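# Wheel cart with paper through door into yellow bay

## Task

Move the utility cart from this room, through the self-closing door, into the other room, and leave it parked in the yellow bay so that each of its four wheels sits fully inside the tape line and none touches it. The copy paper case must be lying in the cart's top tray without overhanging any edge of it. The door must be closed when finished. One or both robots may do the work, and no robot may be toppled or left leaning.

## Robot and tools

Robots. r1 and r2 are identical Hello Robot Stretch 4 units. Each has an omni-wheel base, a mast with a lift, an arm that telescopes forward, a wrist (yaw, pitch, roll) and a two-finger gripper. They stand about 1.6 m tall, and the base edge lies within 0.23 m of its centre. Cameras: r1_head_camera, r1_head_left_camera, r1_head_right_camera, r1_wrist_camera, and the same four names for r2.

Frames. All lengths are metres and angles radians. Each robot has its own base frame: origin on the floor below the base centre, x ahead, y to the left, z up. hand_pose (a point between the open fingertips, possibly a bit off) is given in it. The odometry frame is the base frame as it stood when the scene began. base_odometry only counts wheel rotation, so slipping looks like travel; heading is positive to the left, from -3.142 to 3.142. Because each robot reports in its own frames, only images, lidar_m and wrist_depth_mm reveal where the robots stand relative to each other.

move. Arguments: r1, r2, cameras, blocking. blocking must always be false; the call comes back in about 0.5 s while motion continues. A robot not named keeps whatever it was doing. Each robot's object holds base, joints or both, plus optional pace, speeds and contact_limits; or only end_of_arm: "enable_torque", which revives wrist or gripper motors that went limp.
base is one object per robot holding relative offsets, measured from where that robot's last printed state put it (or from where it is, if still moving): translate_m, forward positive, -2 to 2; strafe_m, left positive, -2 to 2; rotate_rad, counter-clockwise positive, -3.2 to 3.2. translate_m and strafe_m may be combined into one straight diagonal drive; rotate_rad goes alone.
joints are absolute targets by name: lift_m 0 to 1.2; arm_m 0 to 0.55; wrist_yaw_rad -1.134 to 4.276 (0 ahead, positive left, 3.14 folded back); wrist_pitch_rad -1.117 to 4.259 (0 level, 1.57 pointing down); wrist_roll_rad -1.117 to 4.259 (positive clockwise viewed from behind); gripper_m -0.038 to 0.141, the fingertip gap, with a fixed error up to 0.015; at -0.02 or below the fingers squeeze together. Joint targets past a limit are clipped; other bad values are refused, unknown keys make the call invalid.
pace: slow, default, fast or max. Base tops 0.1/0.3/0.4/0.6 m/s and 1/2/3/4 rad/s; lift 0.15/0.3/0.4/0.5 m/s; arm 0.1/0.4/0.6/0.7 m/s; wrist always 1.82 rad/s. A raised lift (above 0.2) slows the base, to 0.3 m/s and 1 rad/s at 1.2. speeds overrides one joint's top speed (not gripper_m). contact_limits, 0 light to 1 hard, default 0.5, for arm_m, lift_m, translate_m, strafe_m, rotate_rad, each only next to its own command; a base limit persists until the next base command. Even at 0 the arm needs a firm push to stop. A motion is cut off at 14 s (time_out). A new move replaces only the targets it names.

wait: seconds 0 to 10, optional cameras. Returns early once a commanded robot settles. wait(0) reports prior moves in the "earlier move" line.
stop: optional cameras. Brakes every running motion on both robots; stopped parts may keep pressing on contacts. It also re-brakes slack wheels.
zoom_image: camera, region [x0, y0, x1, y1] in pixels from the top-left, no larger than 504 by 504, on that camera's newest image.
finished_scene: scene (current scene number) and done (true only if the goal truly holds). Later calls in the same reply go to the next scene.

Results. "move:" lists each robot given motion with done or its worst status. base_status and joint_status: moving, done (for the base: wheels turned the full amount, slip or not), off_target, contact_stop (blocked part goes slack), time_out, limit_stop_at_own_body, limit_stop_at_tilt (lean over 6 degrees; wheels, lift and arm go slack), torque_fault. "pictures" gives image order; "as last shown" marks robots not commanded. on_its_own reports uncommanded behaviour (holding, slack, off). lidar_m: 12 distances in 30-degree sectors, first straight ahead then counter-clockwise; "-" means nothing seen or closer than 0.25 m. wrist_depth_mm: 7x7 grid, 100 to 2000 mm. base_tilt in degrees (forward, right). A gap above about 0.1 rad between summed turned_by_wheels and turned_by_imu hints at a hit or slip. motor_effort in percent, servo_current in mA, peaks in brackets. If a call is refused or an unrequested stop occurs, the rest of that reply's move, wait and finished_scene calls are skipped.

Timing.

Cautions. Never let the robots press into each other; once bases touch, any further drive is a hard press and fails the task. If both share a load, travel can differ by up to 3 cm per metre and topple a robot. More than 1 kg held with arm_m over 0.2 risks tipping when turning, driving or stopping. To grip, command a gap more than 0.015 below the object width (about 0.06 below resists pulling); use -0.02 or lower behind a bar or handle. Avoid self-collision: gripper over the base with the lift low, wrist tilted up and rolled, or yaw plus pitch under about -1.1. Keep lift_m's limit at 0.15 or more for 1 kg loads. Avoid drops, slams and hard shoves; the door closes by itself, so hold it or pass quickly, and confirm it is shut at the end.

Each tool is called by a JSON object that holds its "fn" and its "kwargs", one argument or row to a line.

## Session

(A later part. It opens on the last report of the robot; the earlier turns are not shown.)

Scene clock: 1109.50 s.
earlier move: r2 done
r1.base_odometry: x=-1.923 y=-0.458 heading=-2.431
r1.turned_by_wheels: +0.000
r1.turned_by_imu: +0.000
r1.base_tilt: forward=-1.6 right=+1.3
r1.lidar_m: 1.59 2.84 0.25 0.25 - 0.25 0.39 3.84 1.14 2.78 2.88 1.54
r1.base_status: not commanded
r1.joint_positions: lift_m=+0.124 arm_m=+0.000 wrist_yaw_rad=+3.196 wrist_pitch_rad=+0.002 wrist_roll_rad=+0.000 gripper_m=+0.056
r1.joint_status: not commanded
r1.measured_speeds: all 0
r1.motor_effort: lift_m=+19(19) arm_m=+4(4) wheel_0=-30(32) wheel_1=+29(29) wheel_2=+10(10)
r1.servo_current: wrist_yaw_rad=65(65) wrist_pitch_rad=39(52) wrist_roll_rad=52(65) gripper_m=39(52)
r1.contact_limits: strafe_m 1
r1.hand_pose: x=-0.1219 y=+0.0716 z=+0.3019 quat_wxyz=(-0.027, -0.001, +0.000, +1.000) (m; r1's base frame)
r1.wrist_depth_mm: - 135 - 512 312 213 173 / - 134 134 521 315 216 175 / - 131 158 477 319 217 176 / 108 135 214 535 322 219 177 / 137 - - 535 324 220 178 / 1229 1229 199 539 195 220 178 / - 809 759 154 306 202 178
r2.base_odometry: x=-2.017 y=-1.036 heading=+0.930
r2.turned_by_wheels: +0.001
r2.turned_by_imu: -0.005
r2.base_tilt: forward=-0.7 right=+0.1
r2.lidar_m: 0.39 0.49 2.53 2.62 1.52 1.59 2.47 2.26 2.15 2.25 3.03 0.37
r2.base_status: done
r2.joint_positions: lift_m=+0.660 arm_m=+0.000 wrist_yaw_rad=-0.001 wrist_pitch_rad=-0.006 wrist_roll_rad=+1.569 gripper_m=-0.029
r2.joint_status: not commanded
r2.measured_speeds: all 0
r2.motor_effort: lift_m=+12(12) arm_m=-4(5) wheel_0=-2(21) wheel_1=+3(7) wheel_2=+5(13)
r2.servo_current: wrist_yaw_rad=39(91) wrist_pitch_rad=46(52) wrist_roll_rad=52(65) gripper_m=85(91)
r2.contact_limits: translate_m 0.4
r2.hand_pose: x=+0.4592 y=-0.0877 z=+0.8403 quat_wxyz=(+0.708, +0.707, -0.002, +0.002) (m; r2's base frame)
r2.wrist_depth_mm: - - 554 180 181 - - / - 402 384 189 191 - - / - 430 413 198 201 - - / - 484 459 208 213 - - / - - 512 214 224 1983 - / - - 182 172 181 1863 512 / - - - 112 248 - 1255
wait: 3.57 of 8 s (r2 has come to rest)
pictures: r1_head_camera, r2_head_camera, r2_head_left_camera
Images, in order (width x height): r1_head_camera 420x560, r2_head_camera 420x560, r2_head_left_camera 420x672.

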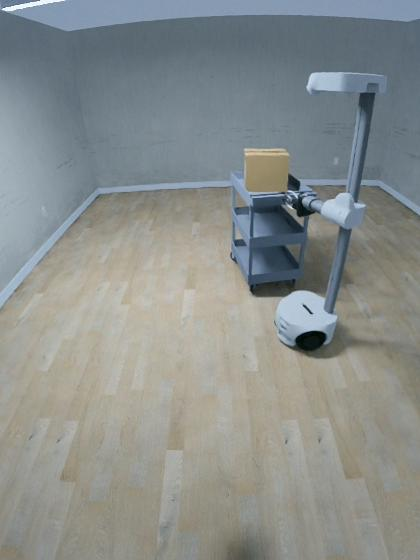

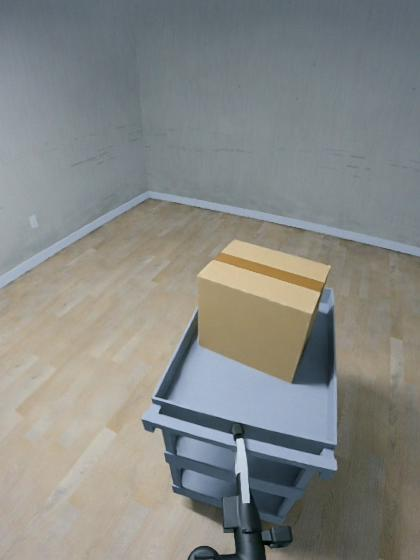

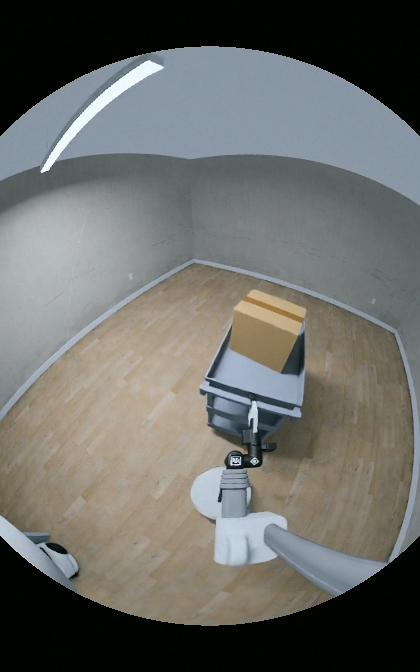

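{"fn": "move", "kwargs": {
  "r2": {"base":{"rotate_rad":-0.52},"pace":"slow"},
  "blocking": false,
  "cameras": []
}}

{"fn": "wait", "kwargs": {
  "seconds": 5,
  "cameras": ["r2_head_camera","r1_head_camera","r2_head_left_camera","r2_head_right_camera"]
}}

Scene clock: 1115.00 s.
move: r2 moving
r1: as last shown
r1.lidar_m: 1.58 2.86 0.25 0.25 - 0.25 0.39 3.86 1.15 2.76 2.85 1.53
r1.motor_effort: lift_m=+19(19) arm_m=+4(4) wheel_0=-30(31) wheel_1=+29(29) wheel_2=+10(10)
r1.servo_current: wrist_yaw_rad=39(72) wrist_pitch_rad=39(46) wrist_roll_rad=52(59) gripper_m=39(46)
r1.contact_limits: strafe_m 1
r1.wrist_depth_mm: - 134 - 512 312 213 174 / - 134 135 517 315 216 175 / - 131 158 477 319 217 176 / 108 135 214 530 320 219 177 / 137 - - 539 322 220 178 / 1229 1229 198 544 195 220 178 / - 809 768 154 307 202 178
r2.base_odometry: x=-2.018 y=-1.036 heading=+0.806
r2.turned_by_wheels: -0.124
r2.turned_by_imu: -0.119
r2.base_tilt: forward=-0.7 right=+0.0
r2.lidar_m: 0.40 0.44 2.53 2.55 1.60 1.54 2.41 2.37 2.14 2.18 2.72 0.40
r2.base_status: rotate_rad moving
r2.joint_positions: lift_m=+0.660 arm_m=+0.000 wrist_yaw_rad=+0.013 wrist_pitch_rad=-0.006 wrist_roll_rad=+1.569 gripper_m=-0.029
r2.joint_status: not commanded
r2.measured_speeds: translate_m=+0.001 strafe_m=-0.001 rotate_rad=-0.488 lift_m=+0.000 arm_m=+0.000 wrist_yaw_rad=+0.002 wrist_pitch_rad=+0.000 wrist_roll_rad=+0.000
r2.motor_effort: lift_m=+12(12) arm_m=-4(4) wheel_0=+16(16) wheel_1=+9(9) wheel_2=+17(17)
r2.servo_current: wrist_yaw_rad=65(65) wrist_pitch_rad=39(46) wrist_roll_rad=59(59) gripper_m=78(85)
r2.hand_pose: x=+0.4604 y=-0.0838 z=+0.8403 quat_wxyz=(+0.708, +0.707, +0.003, +0.006) (m; r2's base frame)
r2.wrist_depth_mm: - - - 190 191 - - / - - 410 197 199 - - / - 427 413 205 208 - - / - 469 445 214 215 - - / - - 492 164 224 809 - / - - 183 171 183 1921 559 / - - - 112 241 - 488
pictures: none
No camera images: "cameras" was empty.

Scene clock: 1116.23 s.
earlier move: r2 done
r1.base_odometry: x=-1.923 y=-0.458 heading=-2.431
r1.turned_by_wheels: +0.000
r1.turned_by_imu: +0.000
r1.base_tilt: forward=-1.6 right=+1.3
r1.lidar_m: 1.59 2.85 0.25 0.25 - 0.25 0.42 3.84 1.13 2.76 2.83 1.54
r1.base_status: not commanded
r1.joint_positions: lift_m=+0.124 arm_m=+0.000 wrist_yaw_rad=+3.196 wrist_pitch_rad=+0.002 wrist_roll_rad=+0.000 gripper_m=+0.056
r1.joint_status: not commanded
r1.measured_speeds: all 0
r1.motor_effort: lift_m=+19(19) arm_m=+4(4) wheel_0=-30(31) wheel_1=+29(29) wheel_2=+10(10)
r1.servo_current: wrist_yaw_rad=46(78) wrist_pitch_rad=46(52) wrist_roll_rad=52(65) gripper_m=39(46)
r1.contact_limits: strafe_m 1
r1.hand_pose: x=-0.1219 y=+0.0716 z=+0.3019 quat_wxyz=(-0.027, -0.001, +0.000, +1.000) (m; r1's base frame)
r1.wrist_depth_mm: - 135 - 512 312 213 174 / - 134 135 512 315 216 175 / - 131 158 473 320 218 176 / 108 135 215 530 324 219 177 / 137 - - 539 324 220 178 / 1229 1255 198 549 195 220 178 / - 809 768 154 306 202 178
r2.base_odometry: x=-2.017 y=-1.036 heading=+0.411
r2.turned_by_wheels: -0.395
r2.turned_by_imu: -0.383
r2.base_tilt: forward=-0.7 right=+0.1
r2.lidar_m: 0.30 0.29 2.65 2.53 2.60 1.54 1.59 2.49 2.27 2.16 2.26 0.45
r2.base_status: done
r2.joint_positions: lift_m=+0.660 arm_m=+0.000 wrist_yaw_rad=+0.000 wrist_pitch_rad=-0.006 wrist_roll_rad=+1.569 gripper_m=-0.029
r2.joint_status: not commanded
r2.measured_speeds: all 0
r2.motor_effort: lift_m=+12(12) arm_m=-5(5) wheel_0=+4(21) wheel_1=+5(11) wheel_2=+7(17)
r2.servo_current: wrist_yaw_rad=46(78) wrist_pitch_rad=46(52) wrist_roll_rad=52(59) gripper_m=78(91)
r2.hand_pose: x=+0.4594 y=-0.0873 z=+0.8403 quat_wxyz=(+0.708, +0.707, -0.002, +0.002) (m; r2's base frame)
r2.wrist_depth_mm: - - - 273 - 1863 1205 / - - - 300 320 325 1118 / - - - 223 296 1863 1336 / - - - 254 266 - - / - - - 208 242 - - / - 449 183 174 228 - - / - 421 421 112 209 - -
wait: 1.23 of 5 s (r2 has come to rest)
pictures: r1_head_camera, r2_head_camera, r2_head_left_camera, r2_head_right_camera
Images, in order (width x height): r1_head_camera 420x560, r2_head_camera 420x560, r2_head_left_camera 420x672, r2_head_right_camera 420x672.

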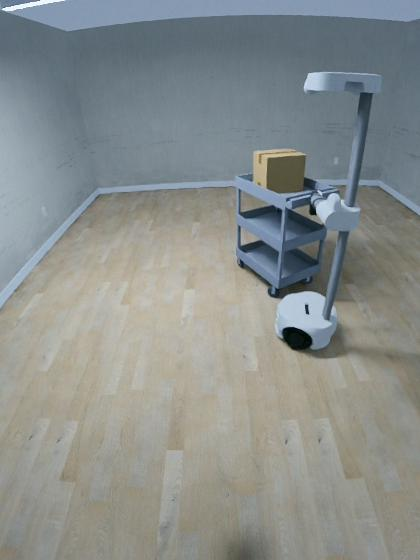

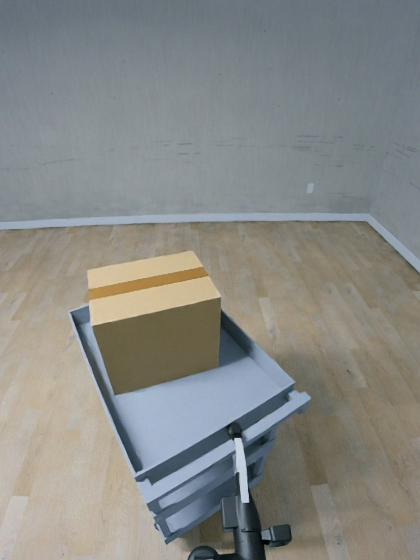

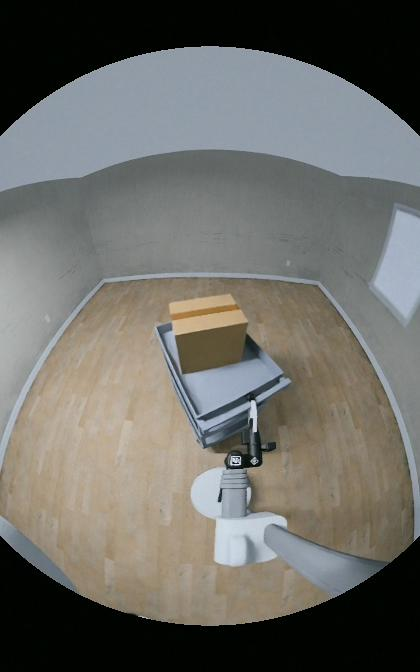

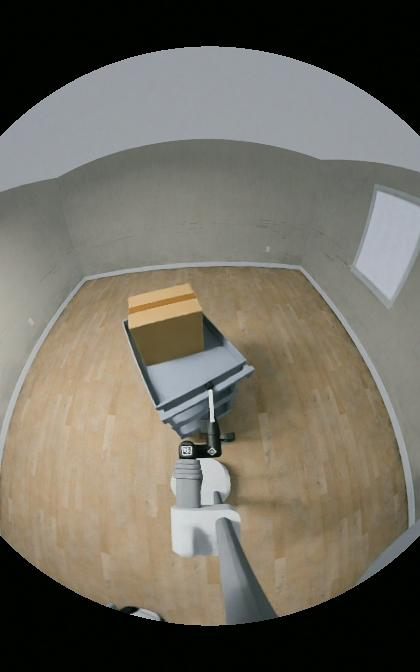

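{"fn": "move", "kwargs": {
  "r2": {"base":{"translate_m":-0.5,"strafe_m":0.26},"pace":"slow","contact_limits":{"translate_m":0.4}},
  "blocking": false,
  "cameras": []
}}

{"fn": "wait", "kwargs": {
  "seconds": 8,
  "cameras": []
}}

{"fn": "move", "kwargs": {
  "r2": {"base":{"rotate_rad":0.05},"pace":"slow"},
  "blocking": false,
  "cameras": []
}}

{"fn": "wait", "kwargs": {
  "seconds": 2,
  "cameras": ["r2_head_camera","r1_head_camera","r1_head_right_camera","r2_head_right_camera"]
}}

Scene clock: 1146.83 s.
move: r2 moving
r1: as last shown
r1.lidar_m: 1.57 2.85 0.25 0.25 - 0.25 0.41 3.86 1.15 2.77 2.86 1.50
r1.motor_effort: lift_m=+19(19) arm_m=+4(4) wheel_0=-31(31) wheel_1=+29(29) wheel_2=+10(10)
r1.servo_current: wrist_yaw_rad=59(72) wrist_pitch_rad=33(46) wrist_roll_rad=52(65) gripper_m=39(46)
r1.contact_limits: strafe_m 1
r1.wrist_depth_mm: - 135 - 508 312 214 174 / - 134 135 512 317 216 175 / - 131 158 473 319 218 176 / 108 135 215 530 322 219 177 / 137 - - 535 324 220 178 / 1255 1255 198 539 195 220 178 / - 809 759 154 307 201 178
r2.base_odometry: x=-2.031 y=-1.035 heading=+0.411
r2.turned_by_wheels: +0.000
r2.turned_by_imu: +0.000
r2.base_tilt: forward=-0.7 right=+0.1
r2.lidar_m: 0.31 0.30 2.66 2.52 2.63 1.52 1.56 2.46 2.30 2.16 2.25 0.46
r2.base_status: translate_m moving; strafe_m moving
r2.joint_positions: lift_m=+0.660 arm_m=+0.000 wrist_yaw_rad=+0.000 wrist_pitch_rad=-0.006 wrist_roll_rad=+1.569 gripper_m=-0.029
r2.joint_status: not commanded
r2.measured_speeds: translate_m=-0.049 strafe_m=+0.025 rotate_rad=-0.003 lift_m=+0.000 arm_m=+0.000 wrist_yaw_rad=+0.000 wrist_pitch_rad=+0.000 wrist_roll_rad=+0.000
r2.motor_effort: lift_m=+12(12) arm_m=-4(5) wheel_0=-8(11) wheel_1=-5(5) wheel_2=+14(14)
r2.servo_current: wrist_yaw_rad=33(52) wrist_pitch_rad=46(52) wrist_roll_rad=39(59) gripper_m=85(85)
r2.contact_limits: translate_m 0.4
r2.hand_pose: x=+0.4594 y=-0.0873 z=+0.8403 quat_wxyz=(+0.708, +0.707, -0.002, +0.002) (m; r2's base frame)
r2.wrist_depth_mm: - - - 268 - 1921 1229 / - - - 243 322 329 325 / - - - 220 287 1921 1366 / - - - 255 264 - - / - - 455 204 242 - - / - 449 181 173 183 - - / - 421 424 112 208 - -
pictures: none
No camera images: "cameras" was empty.

Scene clock: 1153.13 s.
earlier move: r2 done
r1.base_odometry: x=-1.923 y=-0.458 heading=-2.431
r1.turned_by_wheels: +0.000
r1.turned_by_imu: +0.000
r1.base_tilt: forward=-1.6 right=+1.3
r1.lidar_m: 0.99 2.83 0.25 0.25 - 0.25 0.39 3.84 1.13 2.77 2.87 0.98
r1.base_status: not commanded
r1.joint_positions: lift_m=+0.124 arm_m=+0.000 wrist_yaw_rad=+3.196 wrist_pitch_rad=+0.002 wrist_roll_rad=+0.000 gripper_m=+0.056
r1.joint_status: not commanded
r1.measured_speeds: all 0
r1.motor_effort: lift_m=+19(19) arm_m=+4(4) wheel_0=-31(31) wheel_1=+29(29) wheel_2=+10(10)
r1.servo_current: wrist_yaw_rad=46(72) wrist_pitch_rad=39(52) wrist_roll_rad=33(72) gripper_m=39(52)
r1.contact_limits: strafe_m 1
r1.hand_pose: x=-0.1219 y=+0.0716 z=+0.3019 quat_wxyz=(-0.027, -0.001, +0.000, +1.000) (m; r1's base frame)
r1.wrist_depth_mm: - 134 - 517 312 213 174 / - 134 134 517 315 216 175 / - 131 158 473 319 218 176 / 108 135 214 530 322 219 177 / 137 - - 535 322 220 178 / 1229 1205 198 539 194 221 178 / - 820 759 154 307 202 178
r2.base_odometry: x=-2.579 y=-0.997 heading=+0.410
r2.turned_by_wheels: +0.000
r2.turned_by_imu: -0.003
r2.base_tilt: forward=-0.7 right=+0.1
r2.lidar_m: 0.39 0.46 2.36 2.25 2.35 1.00 0.98 2.02 2.53 2.42 2.52 0.39
r2.base_status: done
r2.joint_positions: lift_m=+0.660 arm_m=+0.000 wrist_yaw_rad=-0.005 wrist_pitch_rad=-0.006 wrist_roll_rad=+1.569 gripper_m=-0.029
r2.joint_status: not commanded
r2.measured_speeds: all 0
r2.motor_effort: lift_m=+12(12) arm_m=-4(5) wheel_0=-6(15) wheel_1=-6(8) wheel_2=+5(15)
r2.servo_current: wrist_yaw_rad=52(65) wrist_pitch_rad=46(52) wrist_roll_rad=46(65) gripper_m=85(91)
r2.contact_limits: translate_m 0.4
r2.hand_pose: x=+0.4589 y=-0.0889 z=+0.8403 quat_wxyz=(+0.708, +0.707, -0.004, +0.000) (m; r2's base frame)
r2.wrist_depth_mm: - - - 198 200 1863 - / - - 488 151 206 - - / - 430 418 156 212 - - / - 466 452 220 219 - - / - - 488 168 228 - - / - - 181 176 231 1921 - / - - - 112 242 - 500
wait: 6.30 of 8 s (r2 has come to rest)
pictures: none
No camera images: "cameras" was empty.

Scene clock: 1153.63 s.
move: r2 moving
r1: as last shown
r1.lidar_m: 0.98 2.87 0.25 0.25 - 0.25 0.38 3.86 1.13 2.77 2.87 0.99
r1.servo_current: wrist_yaw_rad=39(59) wrist_pitch_rad=33(46) wrist_roll_rad=59(59) gripper_m=39(46)
r1.contact_limits: strafe_m 1
r1.wrist_depth_mm: - 135 - 512 312 213 174 / - 134 135 517 315 216 175 / - 131 158 477 320 217 176 / 108 135 214 525 322 220 177 / 137 - - 535 324 220 178 / 1229 1229 198 544 195 220 178 / - 820 759 154 307 202 178
r2.base_odometry: x=-2.579 y=-0.997 heading=+0.459
r2.turned_by_wheels: +0.048
r2.turned_by_imu: +0.047
r2.base_tilt: forward=-0.7 right=+0.0
r2.lidar_m: 0.38 0.48 2.32 2.26 2.38 1.00 1.01 2.01 2.50 2.41 2.57 0.38
r2.base_status: rotate_rad moving
r2.joint_positions: lift_m=+0.660 arm_m=+0.000 wrist_yaw_rad=-0.009 wrist_pitch_rad=-0.006 wrist_roll_rad=+1.569 gripper_m=-0.029
r2.joint_status: not commanded
r2.measured_speeds: translate_m=+0.000 strafe_m=+0.000 rotate_rad=+0.001 lift_m=+0.000 arm_m=+0.000 wrist_yaw_rad=+0.000 wrist_pitch_rad=+0.000 wrist_roll_rad=+0.000
r2.motor_effort: lift_m=+12(12) arm_m=-5(5) wheel_0=-8(12) wheel_1=-5(9) wheel_2=-10(12)
r2.servo_current: wrist_yaw_rad=65(65) wrist_pitch_rad=46(52) wrist_roll_rad=46(59) gripper_m=85(85)
r2.hand_pose: x=+0.4585 y=-0.0901 z=+0.8403 quat_wxyz=(+0.708, +0.707, -0.005, -0.001) (m; r2's base frame)
r2.wrist_depth_mm: - - - 190 193 - - / - - 404 147 200 - - / - 427 415 206 208 - - / - 473 449 218 216 - - / - - 496 196 227 798 - / - - 182 174 232 1983 544 / - - - 112 244 - 496
pictures: none
No camera images: "cameras" was empty.

Scene clock: 1153.90 s.
earlier move: r2 done
r1.base_odometry: x=-1.923 y=-0.458 heading=-2.431
r1.turned_by_wheels: +0.000
r1.turned_by_imu: +0.000
r1.base_tilt: forward=-1.6 right=+1.3
r1.lidar_m: 0.98 2.83 0.25 0.25 - 0.25 0.39 3.88 1.14 2.77 2.86 1.00
r1.base_status: not commanded
r1.joint_positions: lift_m=+0.124 arm_m=+0.000 wrist_yaw_rad=+3.196 wrist_pitch_rad=+0.002 wrist_roll_rad=+0.000 gripper_m=+0.056
r1.joint_status: not commanded
r1.measured_speeds: all 0
r1.motor_effort: lift_m=+19(19) arm_m=+4(4) wheel_0=-30(31) wheel_1=+29(29) wheel_2=+10(10)
r1.servo_current: wrist_yaw_rad=72(72) wrist_pitch_rad=46(46) wrist_roll_rad=46(59) gripper_m=39(46)
r1.contact_limits: strafe_m 1
r1.hand_pose: x=-0.1219 y=+0.0716 z=+0.3019 quat_wxyz=(-0.027, -0.001, +0.000, +1.000) (m; r1's base frame)
r1.wrist_depth_mm: - 134 - 512 312 214 174 / - 135 134 512 317 216 175 / - 131 158 473 320 217 176 / 108 135 214 530 322 219 177 / 137 - - 535 324 221 178 / 1255 1229 198 539 195 220 178 / - 809 768 154 307 202 178
r2.base_odometry: x=-2.579 y=-0.997 heading=+0.459
r2.turned_by_wheels: +0.000
r2.turned_by_imu: +0.000
r2.base_tilt: forward=-0.7 right=+0.1
r2.lidar_m: 0.40 0.45 2.33 2.26 2.40 0.99 1.01 1.99 2.50 2.42 2.55 0.40
r2.base_status: done
r2.joint_positions: lift_m=+0.660 arm_m=+0.000 wrist_yaw_rad=-0.009 wrist_pitch_rad=-0.006 wrist_roll_rad=+1.569 gripper_m=-0.029
r2.joint_status: not commanded
r2.measured_speeds: all 0
r2.motor_effort: lift_m=+12(12) arm_m=-5(5) wheel_0=-8(12) wheel_1=-5(9) wheel_2=-10(12)
r2.servo_current: wrist_yaw_rad=59(72) wrist_pitch_rad=46(52) wrist_roll_rad=46(59) gripper_m=78(85)
r2.hand_pose: x=+0.4585 y=-0.0901 z=+0.8403 quat_wxyz=(+0.708, +0.707, -0.005, -0.001) (m; r2's base frame)
r2.wrist_depth_mm: - - - 190 191 - - / - - 404 197 200 - - / - 427 410 206 208 - - / - 477 449 216 216 - - / - - 496 198 227 798 - / - - 183 175 232 1921 544 / - - - 112 244 - 500
wait: 0.27 of 2 s (r2 has come to rest)
pictures: r1_head_camera, r1_head_right_camera, r2_head_camera, r2_head_right_camera
Images, in order (width x height): r1_head_camera 420x560, r1_head_right_camera 420x672, r2_head_camera 420x560, r2_head_right_camera 420x672.

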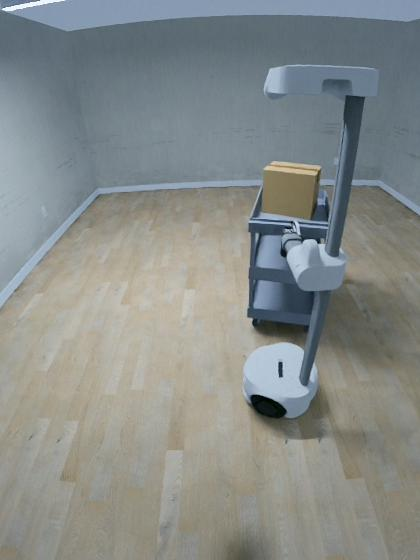

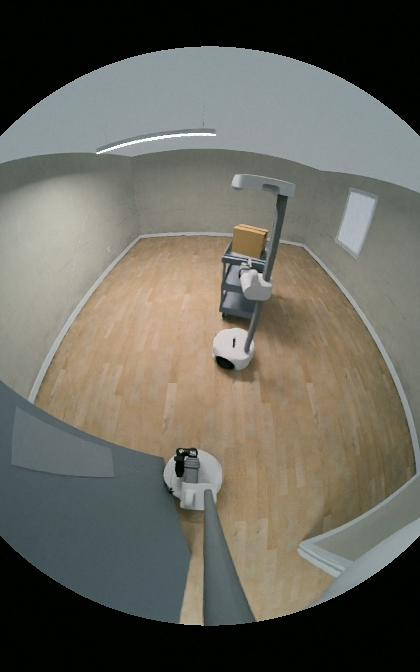

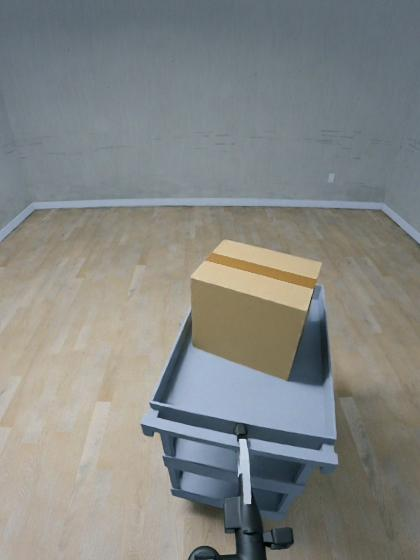

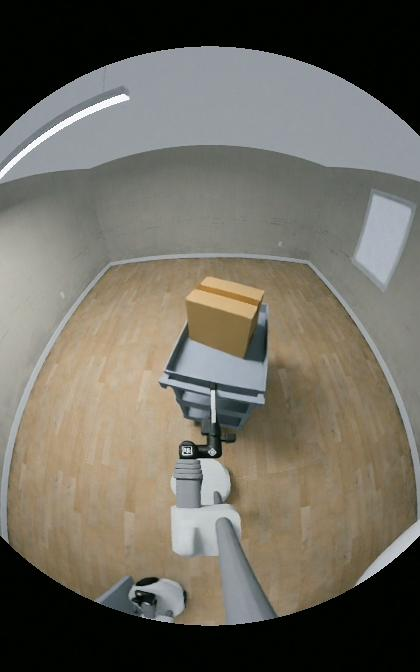

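{"fn": "move", "kwargs": {
  "r2": {"base":{"translate_m":-0.3,"strafe_m":-0.13},"pace":"slow","contact_limits":{"translate_m":0.4}},
  "blocking": false,
  "cameras": []
}}

{"fn": "wait", "kwargs": {
  "seconds": 8,
  "cameras": ["r2_head_camera","r1_head_camera","r1_head_right_camera","r2_head_right_camera"]
}}

Scene clock: 1170.87 s.
move: r2 moving
r1: as last shown
r1.lidar_m: 0.99 2.82 0.25 0.25 - 0.25 0.36 3.86 1.15 2.76 2.87 0.98
r1.motor_effort: lift_m=+19(19) arm_m=+4(4) wheel_0=-31(31) wheel_1=+29(29) wheel_2=+10(10)
r1.servo_current: wrist_yaw_rad=52(65) wrist_pitch_rad=33(52) wrist_roll_rad=46(59) gripper_m=39(46)
r1.contact_limits: strafe_m 1
r1.wrist_depth_mm: - 134 - 512 312 214 173 / - 134 134 517 315 216 175 / - 131 158 473 320 217 176 / 108 135 214 530 322 219 177 / 137 - - 539 324 220 178 / 1205 1229 198 539 194 220 178 / - 820 750 154 306 202 178
r2.base_odometry: x=-2.588 y=-1.007 heading=+0.458
r2.turned_by_wheels: +0.000
r2.turned_by_imu: +0.001
r2.base_tilt: forward=-0.7 right=+0.0
r2.lidar_m: 0.41 0.46 2.36 2.25 2.41 0.98 0.99 2.00 2.47 2.41 2.55 0.38
r2.base_status: translate_m moving; strafe_m moving
r2.joint_positions: lift_m=+0.660 arm_m=+0.000 wrist_yaw_rad=-0.002 wrist_pitch_rad=-0.006 wrist_roll_rad=+1.569 gripper_m=-0.029
r2.joint_status: not commanded
r2.measured_speeds: translate_m=-0.047 strafe_m=-0.021 rotate_rad=+0.006 lift_m=+0.000 arm_m=+0.000 wrist_yaw_rad=+0.034 wrist_pitch_rad=+0.000 wrist_roll_rad=+0.000
r2.motor_effort: lift_m=+12(12) arm_m=-4(5) wheel_0=-7(10) wheel_1=-7(11) wheel_2=+10(11)
r2.servo_current: wrist_yaw_rad=46(72) wrist_pitch_rad=46(46) wrist_roll_rad=39(59) gripper_m=78(85)
r2.contact_limits: translate_m 0.4
r2.hand_pose: x=+0.4592 y=-0.0879 z=+0.8403 quat_wxyz=(+0.708, +0.707, -0.003, +0.001) (m; r2's base frame)
r2.wrist_depth_mm: - - - 136 186 - - / - 469 402 195 195 - - / - 427 415 202 205 - - / - 477 452 213 215 - - / - - 504 164 226 - - / - - 182 173 183 1921 535 / - - - 112 246 - 480
pictures: none
No camera images: "cameras" was empty.

Scene clock: 1174.83 s.
earlier move: r2 done
r1.base_odometry: x=-1.923 y=-0.458 heading=-2.431
r1.turned_by_wheels: +0.000
r1.turned_by_imu: +0.000
r1.base_tilt: forward=-1.6 right=+1.3
r1.lidar_m: 0.97 2.85 0.25 0.28 - 0.25 0.39 3.84 1.14 2.78 2.87 0.76
r1.base_status: not commanded
r1.joint_positions: lift_m=+0.124 arm_m=+0.000 wrist_yaw_rad=+3.196 wrist_pitch_rad=+0.002 wrist_roll_rad=+0.000 gripper_m=+0.056
r1.joint_status: not commanded
r1.measured_speeds: all 0
r1.motor_effort: lift_m=+19(20) arm_m=+4(4) wheel_0=-31(31) wheel_1=+29(29) wheel_2=+10(10)
r1.servo_current: wrist_yaw_rad=46(72) wrist_pitch_rad=46(52) wrist_roll_rad=46(72) gripper_m=39(46)
r1.contact_limits: strafe_m 1
r1.hand_pose: x=-0.1219 y=+0.0716 z=+0.3019 quat_wxyz=(-0.027, -0.001, +0.000, +1.000) (m; r1's base frame)
r1.wrist_depth_mm: - 134 - 512 314 213 174 / - 134 134 517 315 216 175 / - 132 158 473 320 218 176 / 108 135 214 530 322 219 177 / 137 - - 535 324 220 178 / 1229 1229 198 539 194 221 178 / - 820 768 154 306 202 178
r2.base_odometry: x=-2.791 y=-1.246 heading=+0.459
r2.turned_by_wheels: +0.001
r2.turned_by_imu: +0.003
r2.base_tilt: forward=-0.6 right=+0.0
r2.lidar_m: 0.40 0.43 2.47 2.40 1.04 0.73 1.68 1.71 2.37 2.29 2.43 0.41
r2.base_status: done
r2.joint_positions: lift_m=+0.660 arm_m=+0.000 wrist_yaw_rad=+0.007 wrist_pitch_rad=-0.006 wrist_roll_rad=+1.569 gripper_m=-0.029
r2.joint_status: not commanded
r2.measured_speeds: all 0
r2.motor_effort: lift_m=+12(12) arm_m=-5(5) wheel_0=+3(10) wheel_1=-4(11) wheel_2=+9(18)
r2.servo_current: wrist_yaw_rad=52(72) wrist_pitch_rad=52(59) wrist_roll_rad=52(59) gripper_m=85(91)
r2.contact_limits: translate_m 0.4
r2.hand_pose: x=+0.4600 y=-0.0854 z=+0.8403 quat_wxyz=(+0.708, +0.707, +0.001, +0.005) (m; r2's base frame)
r2.wrist_depth_mm: - - - 203 204 1808 - / - - 621 208 209 - - / - 433 421 159 215 - - / - 466 445 221 220 - - / - - 477 168 228 - - / - - 182 173 231 1756 - / - - - 112 238 - 525
wait: 3.97 of 8 s (r2 has come to rest)
pictures: r1_head_camera, r1_head_right_camera, r2_head_camera, r2_head_right_camera
Images, in order (width x height): r1_head_camera 420x560, r1_head_right_camera 420x672, r2_head_camera 420x560, r2_head_right_camera 420x672.

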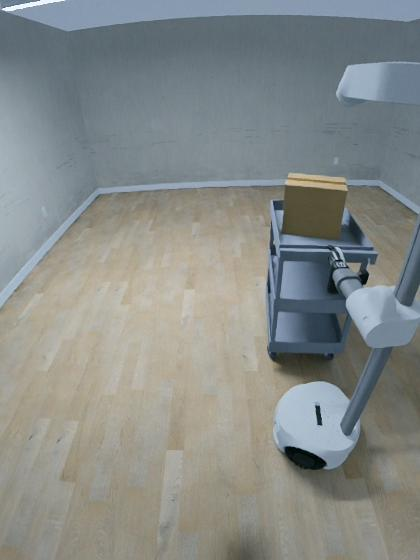

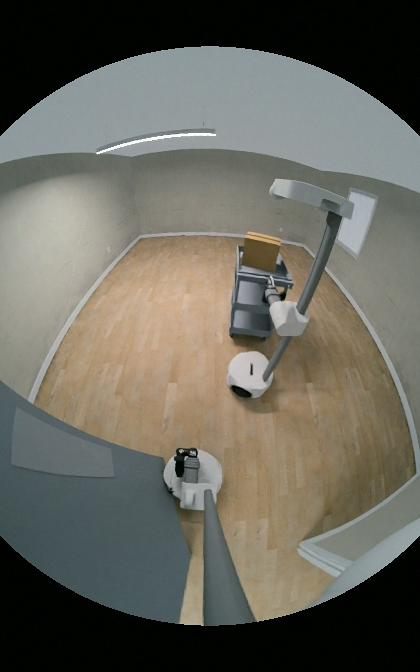

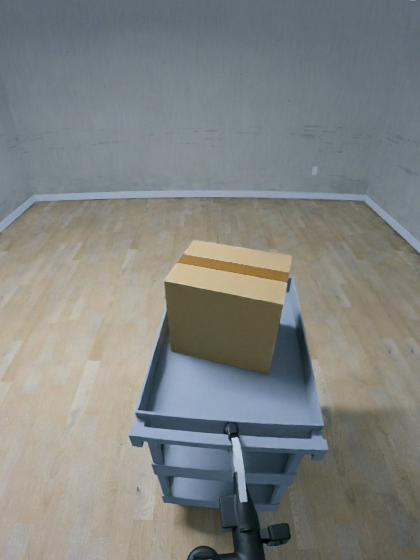

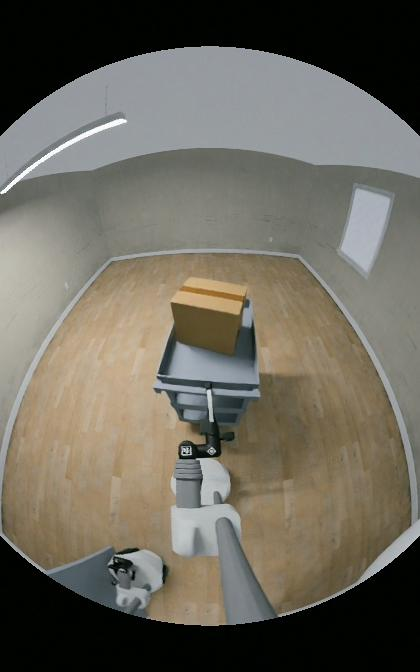

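{"fn": "move", "kwargs": {
  "r2": {"base":{"translate_m":-0.28,"strafe_m":-0.03},"pace":"slow","contact_limits":{"translate_m":0.3}},
  "blocking": false,
  "cameras": []
}}

{"fn": "wait", "kwargs": {
  "seconds": 8,
  "cameras": ["r1_head_camera","r1_head_right_camera","r2_head_right_camera","r2_head_left_camera"]
}}

Scene clock: 1187.73 s.
move: r2 moving
r1: as last shown
r1.lidar_m: 0.96 2.83 0.25 0.25 - 0.25 0.37 3.86 1.13 2.78 2.86 0.74
r1.motor_effort: lift_m=+19(19) arm_m=+4(4) wheel_0=-31(31) wheel_1=+29(29) wheel_2=+10(10)
r1.servo_current: wrist_yaw_rad=26(65) wrist_pitch_rad=46(52) wrist_roll_rad=39(65) gripper_m=39(46)
r1.contact_limits: strafe_m 1
r1.wrist_depth_mm: - 134 - 512 312 213 174 / - 134 134 517 317 216 175 / - 131 158 477 320 218 176 / 108 135 215 530 322 218 177 / 137 - - 535 324 220 178 / 1229 1229 198 539 195 220 178 / - 809 759 154 306 202 178
r2.base_odometry: x=-2.801 y=-1.253 heading=+0.460
r2.turned_by_wheels: +0.000
r2.turned_by_imu: +0.001
r2.base_tilt: forward=-0.7 right=+0.1
r2.lidar_m: 0.39 0.44 2.47 2.39 1.00 0.75 1.67 1.71 2.36 2.29 2.40 0.37
r2.base_status: translate_m moving; strafe_m moving
r2.joint_positions: lift_m=+0.660 arm_m=+0.000 wrist_yaw_rad=+0.007 wrist_pitch_rad=-0.006 wrist_roll_rad=+1.569 gripper_m=-0.029
r2.joint_status: not commanded
r2.measured_speeds: translate_m=-0.048 strafe_m=-0.006 rotate_rad=+0.000 lift_m=+0.000 arm_m=+0.000 wrist_yaw_rad=+0.000 wrist_pitch_rad=+0.000 wrist_roll_rad=+0.000
r2.motor_effort: lift_m=+12(12) arm_m=-4(5) wheel_0=-3(3) wheel_1=-6(7) wheel_2=+14(16)
r2.servo_current: wrist_yaw_rad=52(65) wrist_pitch_rad=46(46) wrist_roll_rad=46(52) gripper_m=85(85)
r2.contact_limits: translate_m 0.3
r2.hand_pose: x=+0.4600 y=-0.0854 z=+0.8403 quat_wxyz=(+0.708, +0.707, +0.001, +0.005) (m; r2's base frame)
r2.wrist_depth_mm: - - - 206 206 1863 - / - - - 210 210 - - / - 436 424 159 216 - - / - 462 449 223 222 - - / - - 477 169 228 - - / - - 182 174 231 768 - / - - - 112 238 - 517
pictures: none
No camera images: "cameras" was empty.

Scene clock: 1191.33 s.
earlier move: r2 done
r1.base_odometry: x=-1.923 y=-0.458 heading=-2.431
r1.turned_by_wheels: +0.000
r1.turned_by_imu: +0.000
r1.base_tilt: forward=-1.6 right=+1.3
r1.lidar_m: 1.26 2.87 0.25 0.25 - 0.25 0.40 3.86 1.13 2.77 0.58 0.56
r1.base_status: not commanded
r1.joint_positions: lift_m=+0.124 arm_m=+0.000 wrist_yaw_rad=+3.196 wrist_pitch_rad=+0.002 wrist_roll_rad=+0.000 gripper_m=+0.056
r1.joint_status: not commanded
r1.measured_speeds: all 0
r1.motor_effort: lift_m=+19(19) arm_m=+4(4) wheel_0=-31(31) wheel_1=+29(29) wheel_2=+10(10)
r1.servo_current: wrist_yaw_rad=52(85) wrist_pitch_rad=46(52) wrist_roll_rad=46(65) gripper_m=46(46)
r1.contact_limits: strafe_m 1
r1.hand_pose: x=-0.1219 y=+0.0716 z=+0.3019 quat_wxyz=(-0.027, -0.001, +0.000, +1.000) (m; r1's base frame)
r1.wrist_depth_mm: - 134 - 512 312 214 174 / - 135 134 512 315 216 175 / - 131 158 473 320 218 176 / 108 135 214 535 322 219 177 / 137 - - 535 324 220 178 / 1229 1229 198 539 194 220 178 / - 809 768 154 307 202 178
r2.base_odometry: x=-3.028 y=-1.397 heading=+0.459
r2.turned_by_wheels: -0.001
r2.turned_by_imu: -0.002
r2.base_tilt: forward=-0.7 right=+0.1
r2.lidar_m: 0.39 0.40 2.53 2.44 0.57 0.56 1.39 1.40 2.00 2.25 2.37 0.40
r2.base_status: done
r2.joint_positions: lift_m=+0.660 arm_m=+0.000 wrist_yaw_rad=-0.002 wrist_pitch_rad=-0.006 wrist_roll_rad=+1.569 gripper_m=-0.029
r2.joint_status: not commanded
r2.measured_speeds: all 0
r2.motor_effort: lift_m=+12(12) arm_m=-4(5) wheel_0=-9(14) wheel_1=-5(9) wheel_2=+5(16)
r2.servo_current: wrist_yaw_rad=52(65) wrist_pitch_rad=46(52) wrist_roll_rad=52(59) gripper_m=78(91)
r2.contact_limits: translate_m 0.3
r2.hand_pose: x=+0.4592 y=-0.0880 z=+0.8403 quat_wxyz=(+0.708, +0.707, -0.003, +0.001) (m; r2's base frame)
r2.wrist_depth_mm: - - - 216 216 1921 1308 / - - - 163 220 - - / - 492 433 223 223 - - / - 459 445 226 226 - - / - - 466 202 230 - - / - - 181 173 230 741 - / - - - 112 235 - 525
wait: 3.60 of 8 s (r2 has come to rest)
pictures: r1_head_camera, r1_head_right_camera, r2_head_left_camera, r2_head_right_camera
Images, in order (width x height): r1_head_camera 420x560, r1_head_right_camera 420x672, r2_head_left_camera 420x672, r2_head_right_camera 420x672.

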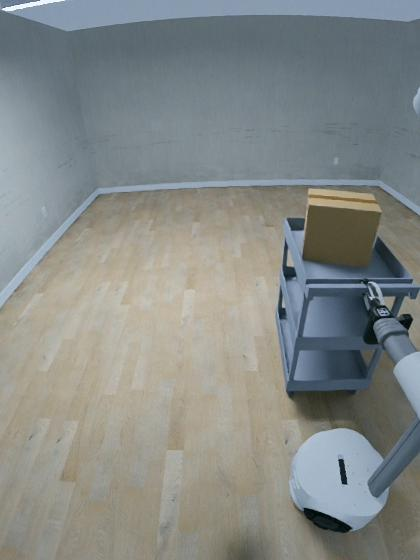

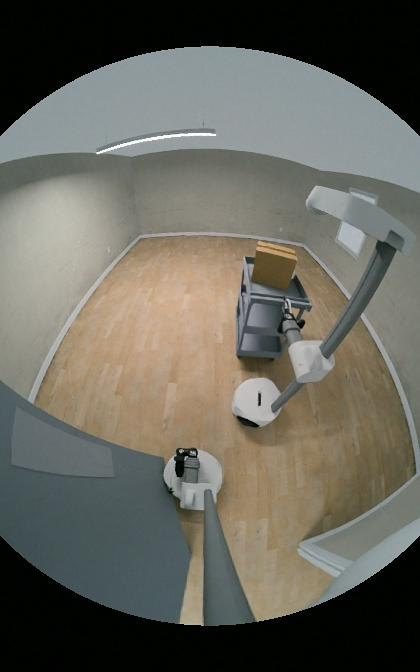

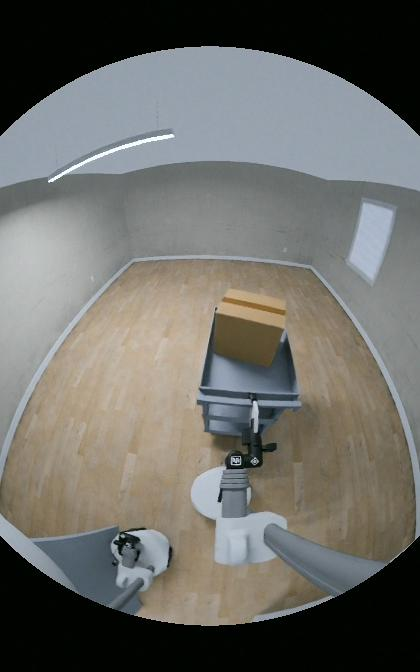

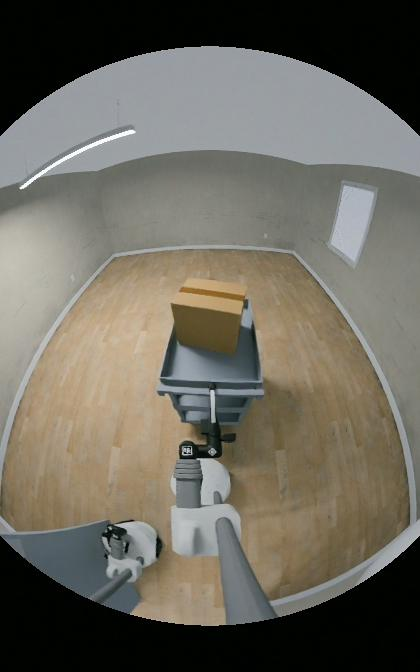

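{"fn": "move", "kwargs": {
  "blocking": false,
  "cameras": ["r2_head_left_camera","r2_head_camera","r1_head_right_camera","r2_head_right_camera"]
}}

Scene clock: 1212.63 s.
r1.base_odometry: x=-1.923 y=-0.458 heading=-2.431
r1.turned_by_wheels: +0.000
r1.turned_by_imu: +0.000
r1.base_tilt: forward=-1.5 right=+1.3
r1.lidar_m: 1.26 2.85 0.25 0.25 - 0.25 0.36 3.84 1.14 2.77 0.58 0.54
r1.base_status: not commanded
r1.joint_positions: lift_m=+0.124 arm_m=+0.000 wrist_yaw_rad=+3.196 wrist_pitch_rad=+0.002 wrist_roll_rad=+0.000 gripper_m=+0.056
r1.joint_status: not commanded
r1.measured_speeds: all 0
r1.motor_effort: lift_m=+19(19) arm_m=+4(4) wheel_0=-31(31) wheel_1=+29(29) wheel_2=+10(10)
r1.servo_current: wrist_yaw_rad=52(85) wrist_pitch_rad=46(52) wrist_roll_rad=39(65) gripper_m=39(46)
r1.contact_limits: strafe_m 1
r1.hand_pose: x=-0.1219 y=+0.0716 z=+0.3019 quat_wxyz=(-0.027, -0.001, +0.000, +1.000) (m; r1's base frame)
r1.wrist_depth_mm: - 135 - 512 312 213 174 / - 134 134 517 315 216 175 / - 131 158 473 320 218 176 / 108 135 214 530 322 218 177 / 137 - - 535 324 220 178 / 1229 1205 198 539 195 221 178 / - 809 759 154 307 201 178
r2.base_odometry: x=-3.028 y=-1.397 heading=+0.459
r2.turned_by_wheels: +0.000
r2.turned_by_imu: +0.000
r2.base_tilt: forward=-0.7 right=+0.1
r2.lidar_m: 0.40 0.43 2.51 2.44 0.59 0.55 1.41 1.42 2.02 2.24 2.40 0.41
r2.base_status: done
r2.joint_positions: lift_m=+0.660 arm_m=+0.000 wrist_yaw_rad=-0.002 wrist_pitch_rad=-0.006 wrist_roll_rad=+1.569 gripper_m=-0.029
r2.joint_status: not commanded
r2.measured_speeds: all 0
r2.motor_effort: lift_m=+12(12) arm_m=-4(5) wheel_0=-9(14) wheel_1=-5(9) wheel_2=+6(16)
r2.servo_current: wrist_yaw_rad=46(65) wrist_pitch_rad=46(52) wrist_roll_rad=33(59) gripper_m=78(91)
r2.contact_limits: translate_m 0.3
r2.hand_pose: x=+0.4592 y=-0.0880 z=+0.8403 quat_wxyz=(+0.708, +0.707, -0.003, +0.001) (m; r2's base frame)
r2.wrist_depth_mm: - - - 217 216 1863 1336 / - - - 164 219 - - / - 496 436 222 223 - - / - 455 449 227 226 - - / - - 469 201 230 - - / - - 182 174 230 750 - / - - - 112 236 - 530
pictures: r1_head_right_camera, r2_head_camera, r2_head_left_camera, r2_head_right_camera
Images, in order (width x height): r1_head_right_camera 420x672, r2_head_camera 420x560, r2_head_left_camera 420x672, r2_head_right_camera 420x672.

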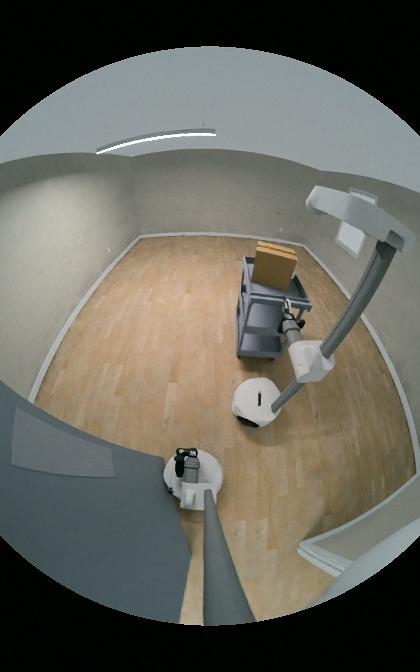

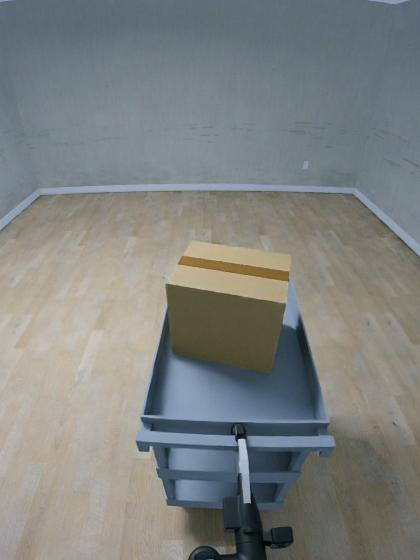

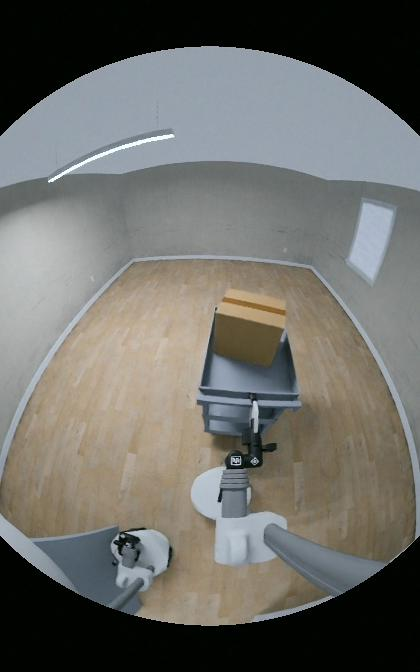

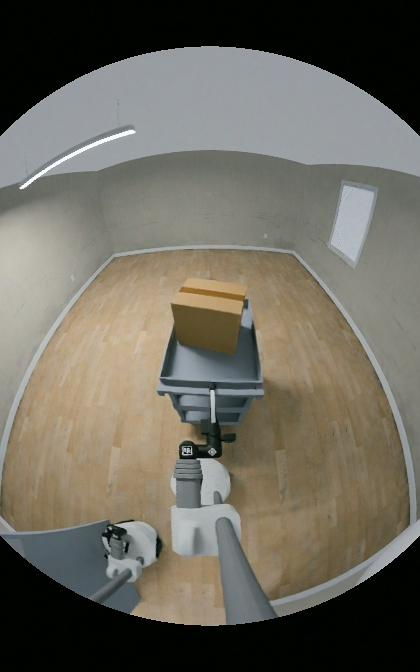

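{"fn": "move", "kwargs": {
  "blocking": false,
  "cameras": [],
  "r2": {"base":{"translate_m":-0.2,"strafe_m":-0.03},"pace":"slow","contact_limits":{"translate_m":0.3}}
}}

{"fn": "wait", "kwargs": {
  "seconds": 5,
  "cameras": ["r1_head_right_camera","r2_head_left_camera"]
}}

Scene clock: 1219.30 s.
move: r2 moving
r1: as last shown
r1.base_tilt: forward=-1.6 right=+1.3
r1.lidar_m: 1.24 2.86 0.25 0.27 - 0.25 0.39 3.85 1.12 2.77 0.57 0.54
r1.servo_current: wrist_yaw_rad=39(59) wrist_pitch_rad=46(46) wrist_roll_rad=46(59) gripper_m=39(46)
r1.contact_limits: strafe_m 1
r1.wrist_depth_mm: - 134 - 508 312 213 174 / - 135 135 517 315 216 175 / - 131 158 477 320 217 176 / 108 135 215 535 322 219 177 / 137 - - 539 322 220 178 / 1229 1229 198 544 194 220 178 / - 809 759 154 307 202 178
r2.base_odometry: x=-3.038 y=-1.404 heading=+0.458
r2.turned_by_wheels: -0.001
r2.turned_by_imu: +0.000
r2.base_tilt: forward=-0.7 right=+0.1
r2.lidar_m: 0.37 0.41 2.53 2.45 0.56 0.52 1.40 1.40 1.98 2.24 2.37 0.40
r2.base_status: translate_m moving; strafe_m moving
r2.joint_positions: lift_m=+0.660 arm_m=+0.000 wrist_yaw_rad=-0.002 wrist_pitch_rad=-0.006 wrist_roll_rad=+1.569 gripper_m=-0.029
r2.joint_status: not commanded
r2.measured_speeds: translate_m=-0.048 strafe_m=-0.007 rotate_rad=+0.001 lift_m=+0.000 arm_m=+0.000 wrist_yaw_rad=+0.000 wrist_pitch_rad=+0.000 wrist_roll_rad=+0.000
r2.motor_effort: lift_m=+12(12) arm_m=-4(5) wheel_0=-12(14) wheel_1=-10(10) wheel_2=+11(11)
r2.servo_current: wrist_yaw_rad=52(52) wrist_pitch_rad=39(52) wrist_roll_rad=52(52) gripper_m=85(85)
r2.contact_limits: translate_m 0.3
r2.hand_pose: x=+0.4592 y=-0.0880 z=+0.8403 quat_wxyz=(+0.708, +0.707, -0.003, +0.001) (m; r2's base frame)
r2.wrist_depth_mm: - - - 217 216 1863 1336 / - - - 163 220 - - / - 488 436 222 224 - - / - 459 445 225 226 - - / - - 466 201 229 - - / - - 182 176 231 759 - / - - - 112 236 - 530
pictures: none
No camera images: "cameras" was empty.

Scene clock: 1222.10 s.
earlier move: r2 done
r1.base_odometry: x=-1.923 y=-0.458 heading=-2.431
r1.turned_by_wheels: +0.000
r1.turned_by_imu: +0.000
r1.base_tilt: forward=-1.6 right=+1.3
r1.lidar_m: 1.39 2.82 0.25 0.25 - 0.25 0.39 3.84 1.12 2.78 0.45 0.46
r1.base_status: not commanded
r1.joint_positions: lift_m=+0.124 arm_m=+0.000 wrist_yaw_rad=+3.196 wrist_pitch_rad=+0.002 wrist_roll_rad=+0.000 gripper_m=+0.056
r1.joint_status: not commanded
r1.measured_speeds: all 0
r1.motor_effort: lift_m=+19(19) arm_m=+4(4) wheel_0=-31(31) wheel_1=+29(29) wheel_2=+10(10)
r1.servo_current: wrist_yaw_rad=39(78) wrist_pitch_rad=39(52) wrist_roll_rad=46(65) gripper_m=39(46)
r1.contact_limits: strafe_m 1
r1.hand_pose: x=-0.1219 y=+0.0716 z=+0.3019 quat_wxyz=(-0.027, -0.001, +0.000, +1.000) (m; r1's base frame)
r1.wrist_depth_mm: - 134 - 512 312 214 174 / - 134 135 512 317 216 175 / - 131 158 477 319 217 176 / 108 135 214 530 322 219 177 / 137 - - 539 324 220 178 / 1229 1229 198 544 194 220 178 / - 820 768 154 306 202 178
r2.base_odometry: x=-3.194 y=-1.512 heading=+0.458
r2.turned_by_wheels: +0.000
r2.turned_by_imu: +0.000
r2.base_tilt: forward=-0.6 right=+0.1
r2.lidar_m: 0.39 0.43 2.57 2.48 0.43 0.51 1.17 1.20 1.70 2.22 2.32 0.41
r2.base_status: done
r2.joint_positions: lift_m=+0.660 arm_m=+0.000 wrist_yaw_rad=-0.002 wrist_pitch_rad=-0.006 wrist_roll_rad=+1.569 gripper_m=-0.029
r2.joint_status: not commanded
r2.measured_speeds: all 0
r2.motor_effort: lift_m=+12(12) arm_m=-5(5) wheel_0=-6(14) wheel_1=-6(10) wheel_2=+5(12)
r2.servo_current: wrist_yaw_rad=52(59) wrist_pitch_rad=46(52) wrist_roll_rad=46(59) gripper_m=78(91)
r2.contact_limits: translate_m 0.3
r2.hand_pose: x=+0.4592 y=-0.0880 z=+0.8403 quat_wxyz=(+0.708, +0.707, -0.003, +0.001) (m; r2's base frame)
r2.wrist_depth_mm: - - - 218 218 1921 1308 / - - - 220 220 - - / - - 433 224 224 - - / - 455 452 226 227 - - / - - 469 206 229 - - / - - 182 173 231 - - / - - - 112 235 - 535
wait: 2.80 of 5 s (r2 has come to rest)
pictures: r1_head_right_camera, r2_head_left_camera
Images, in order (width x height): r1_head_right_camera 420x672, r2_head_left_camera 420x672.

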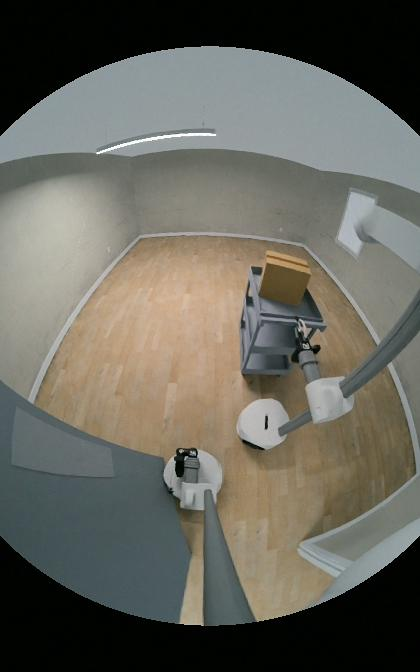

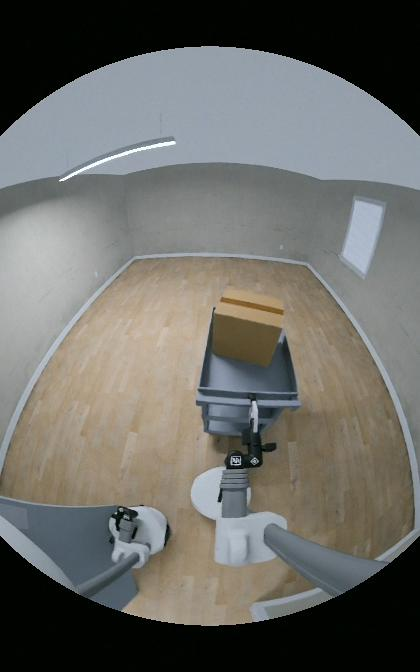

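{"fn": "move", "kwargs": {
  "blocking": false,
  "cameras": [],
  "r2": {"base":{"translate_m":-0.13,"strafe_m":-0.06},"pace":"slow","contact_limits":{"translate_m":0.3}}
}}

{"fn": "wait", "kwargs": {
  "seconds": 4,
  "cameras": ["r2_head_left_camera"]
}}

Scene clock: 1230.73 s.
move: r2 moving
r1: as last shown
r1.lidar_m: 1.45 2.86 0.25 0.25 - 0.25 0.39 3.84 1.14 2.78 0.43 0.47
r1.servo_current: wrist_yaw_rad=72(72) wrist_pitch_rad=46(46) wrist_roll_rad=52(65) gripper_m=39(52)
r1.contact_limits: strafe_m 1
r1.wrist_depth_mm: - 134 - 517 314 213 174 / - 134 135 517 315 216 175 / - 131 158 473 319 217 176 / 108 135 215 530 322 219 177 / 137 - - 535 324 220 178 / 1229 1229 198 539 195 220 178 / - 820 759 154 307 202 178
r2.base_odometry: x=-3.202 y=-1.523 heading=+0.458
r2.turned_by_wheels: +0.000
r2.turned_by_imu: +0.000
r2.base_tilt: forward=-0.7 right=+0.1
r2.lidar_m: 0.37 0.40 2.58 2.47 0.42 0.50 1.19 1.20 1.70 2.20 2.30 0.38
r2.base_status: translate_m moving; strafe_m moving
r2.joint_positions: lift_m=+0.660 arm_m=+0.000 wrist_yaw_rad=-0.002 wrist_pitch_rad=-0.006 wrist_roll_rad=+1.569 gripper_m=-0.029
r2.joint_status: not commanded
r2.measured_speeds: translate_m=-0.049 strafe_m=-0.022 rotate_rad=-0.002 lift_m=+0.000 arm_m=+0.000 wrist_yaw_rad=+0.013 wrist_pitch_rad=+0.000 wrist_roll_rad=+0.000
r2.motor_effort: lift_m=+12(12) arm_m=-5(5) wheel_0=-7(10) wheel_1=-8(9) wheel_2=+11(13)
r2.servo_current: wrist_yaw_rad=46(65) wrist_pitch_rad=46(46) wrist_roll_rad=46(52) gripper_m=78(85)
r2.contact_limits: translate_m 0.3
r2.hand_pose: x=+0.4592 y=-0.0879 z=+0.8403 quat_wxyz=(+0.708, +0.707, -0.003, +0.001) (m; r2's base frame)
r2.wrist_depth_mm: - - - 216 216 1863 1336 / - - - 164 220 - - / - 496 433 222 224 - - / - 455 445 226 227 - - / - - 466 205 229 - - / - - 182 173 231 741 - / - - - 112 236 - 530
pictures: none
No camera images: "cameras" was empty.

Scene clock: 1232.87 s.
earlier move: r2 done
r1.base_odometry: x=-1.923 y=-0.458 heading=-2.431
r1.turned_by_wheels: +0.000
r1.turned_by_imu: +0.000
r1.base_tilt: forward=-1.6 right=+1.2
r1.lidar_m: 5.00 2.85 0.25 0.25 - 0.25 0.38 3.85 1.14 0.49 0.42 0.79
r1.base_status: not commanded
r1.joint_positions: lift_m=+0.124 arm_m=+0.000 wrist_yaw_rad=+3.196 wrist_pitch_rad=+0.002 wrist_roll_rad=+0.000 gripper_m=+0.056
r1.joint_status: not commanded
r1.measured_speeds: all 0
r1.motor_effort: lift_m=+19(19) arm_m=+4(4) wheel_0=-31(31) wheel_1=+29(29) wheel_2=+10(10)
r1.servo_current: wrist_yaw_rad=46(72) wrist_pitch_rad=46(46) wrist_roll_rad=52(65) gripper_m=46(52)
r1.contact_limits: strafe_m 1
r1.hand_pose: x=-0.1219 y=+0.0716 z=+0.3019 quat_wxyz=(-0.027, -0.001, +0.000, +1.000) (m; r1's base frame)
r1.wrist_depth_mm: - 135 - 512 314 213 174 / - 134 134 517 315 215 174 / - 131 158 477 319 217 176 / 108 135 214 525 322 218 177 / 137 - - 535 322 220 178 / 1255 1205 198 539 195 221 178 / - 809 759 154 306 202 178
r2.base_odometry: x=-3.284 y=-1.624 heading=+0.458
r2.turned_by_wheels: +0.001
r2.turned_by_imu: +0.002
r2.base_tilt: forward=-0.7 right=+0.0
r2.lidar_m: 0.36 0.39 2.65 0.45 0.41 0.98 1.05 1.07 1.52 2.14 2.26 0.42
r2.base_status: done
r2.joint_positions: lift_m=+0.660 arm_m=+0.000 wrist_yaw_rad=+0.007 wrist_pitch_rad=-0.006 wrist_roll_rad=+1.569 gripper_m=-0.029
r2.joint_status: not commanded
r2.measured_speeds: all 0
r2.motor_effort: lift_m=+12(12) arm_m=-5(5) wheel_0=+2(10) wheel_1=-4(10) wheel_2=+8(14)
r2.servo_current: wrist_yaw_rad=52(65) wrist_pitch_rad=46(52) wrist_roll_rad=59(59) gripper_m=85(91)
r2.contact_limits: translate_m 0.3
r2.hand_pose: x=+0.4600 y=-0.0853 z=+0.8403 quat_wxyz=(+0.708, +0.707, +0.001, +0.005) (m; r2's base frame)
r2.wrist_depth_mm: - - - 220 221 1921 1281 / - - - 224 224 - - / - - 445 225 224 - - / - 459 445 228 228 - - / - - 466 216 230 - - / - - 183 173 180 750 - / - - 512 112 233 - 554
wait: 2.13 of 4 s (r2 has come to rest)
pictures: r2_head_left_camera
Images, in order (width x height): r2_head_left_camera 420x672.

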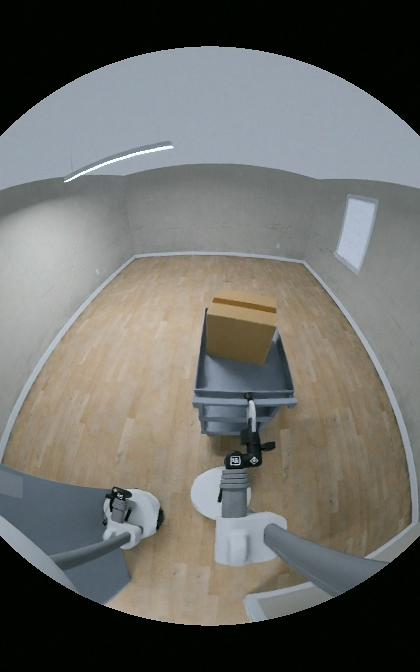

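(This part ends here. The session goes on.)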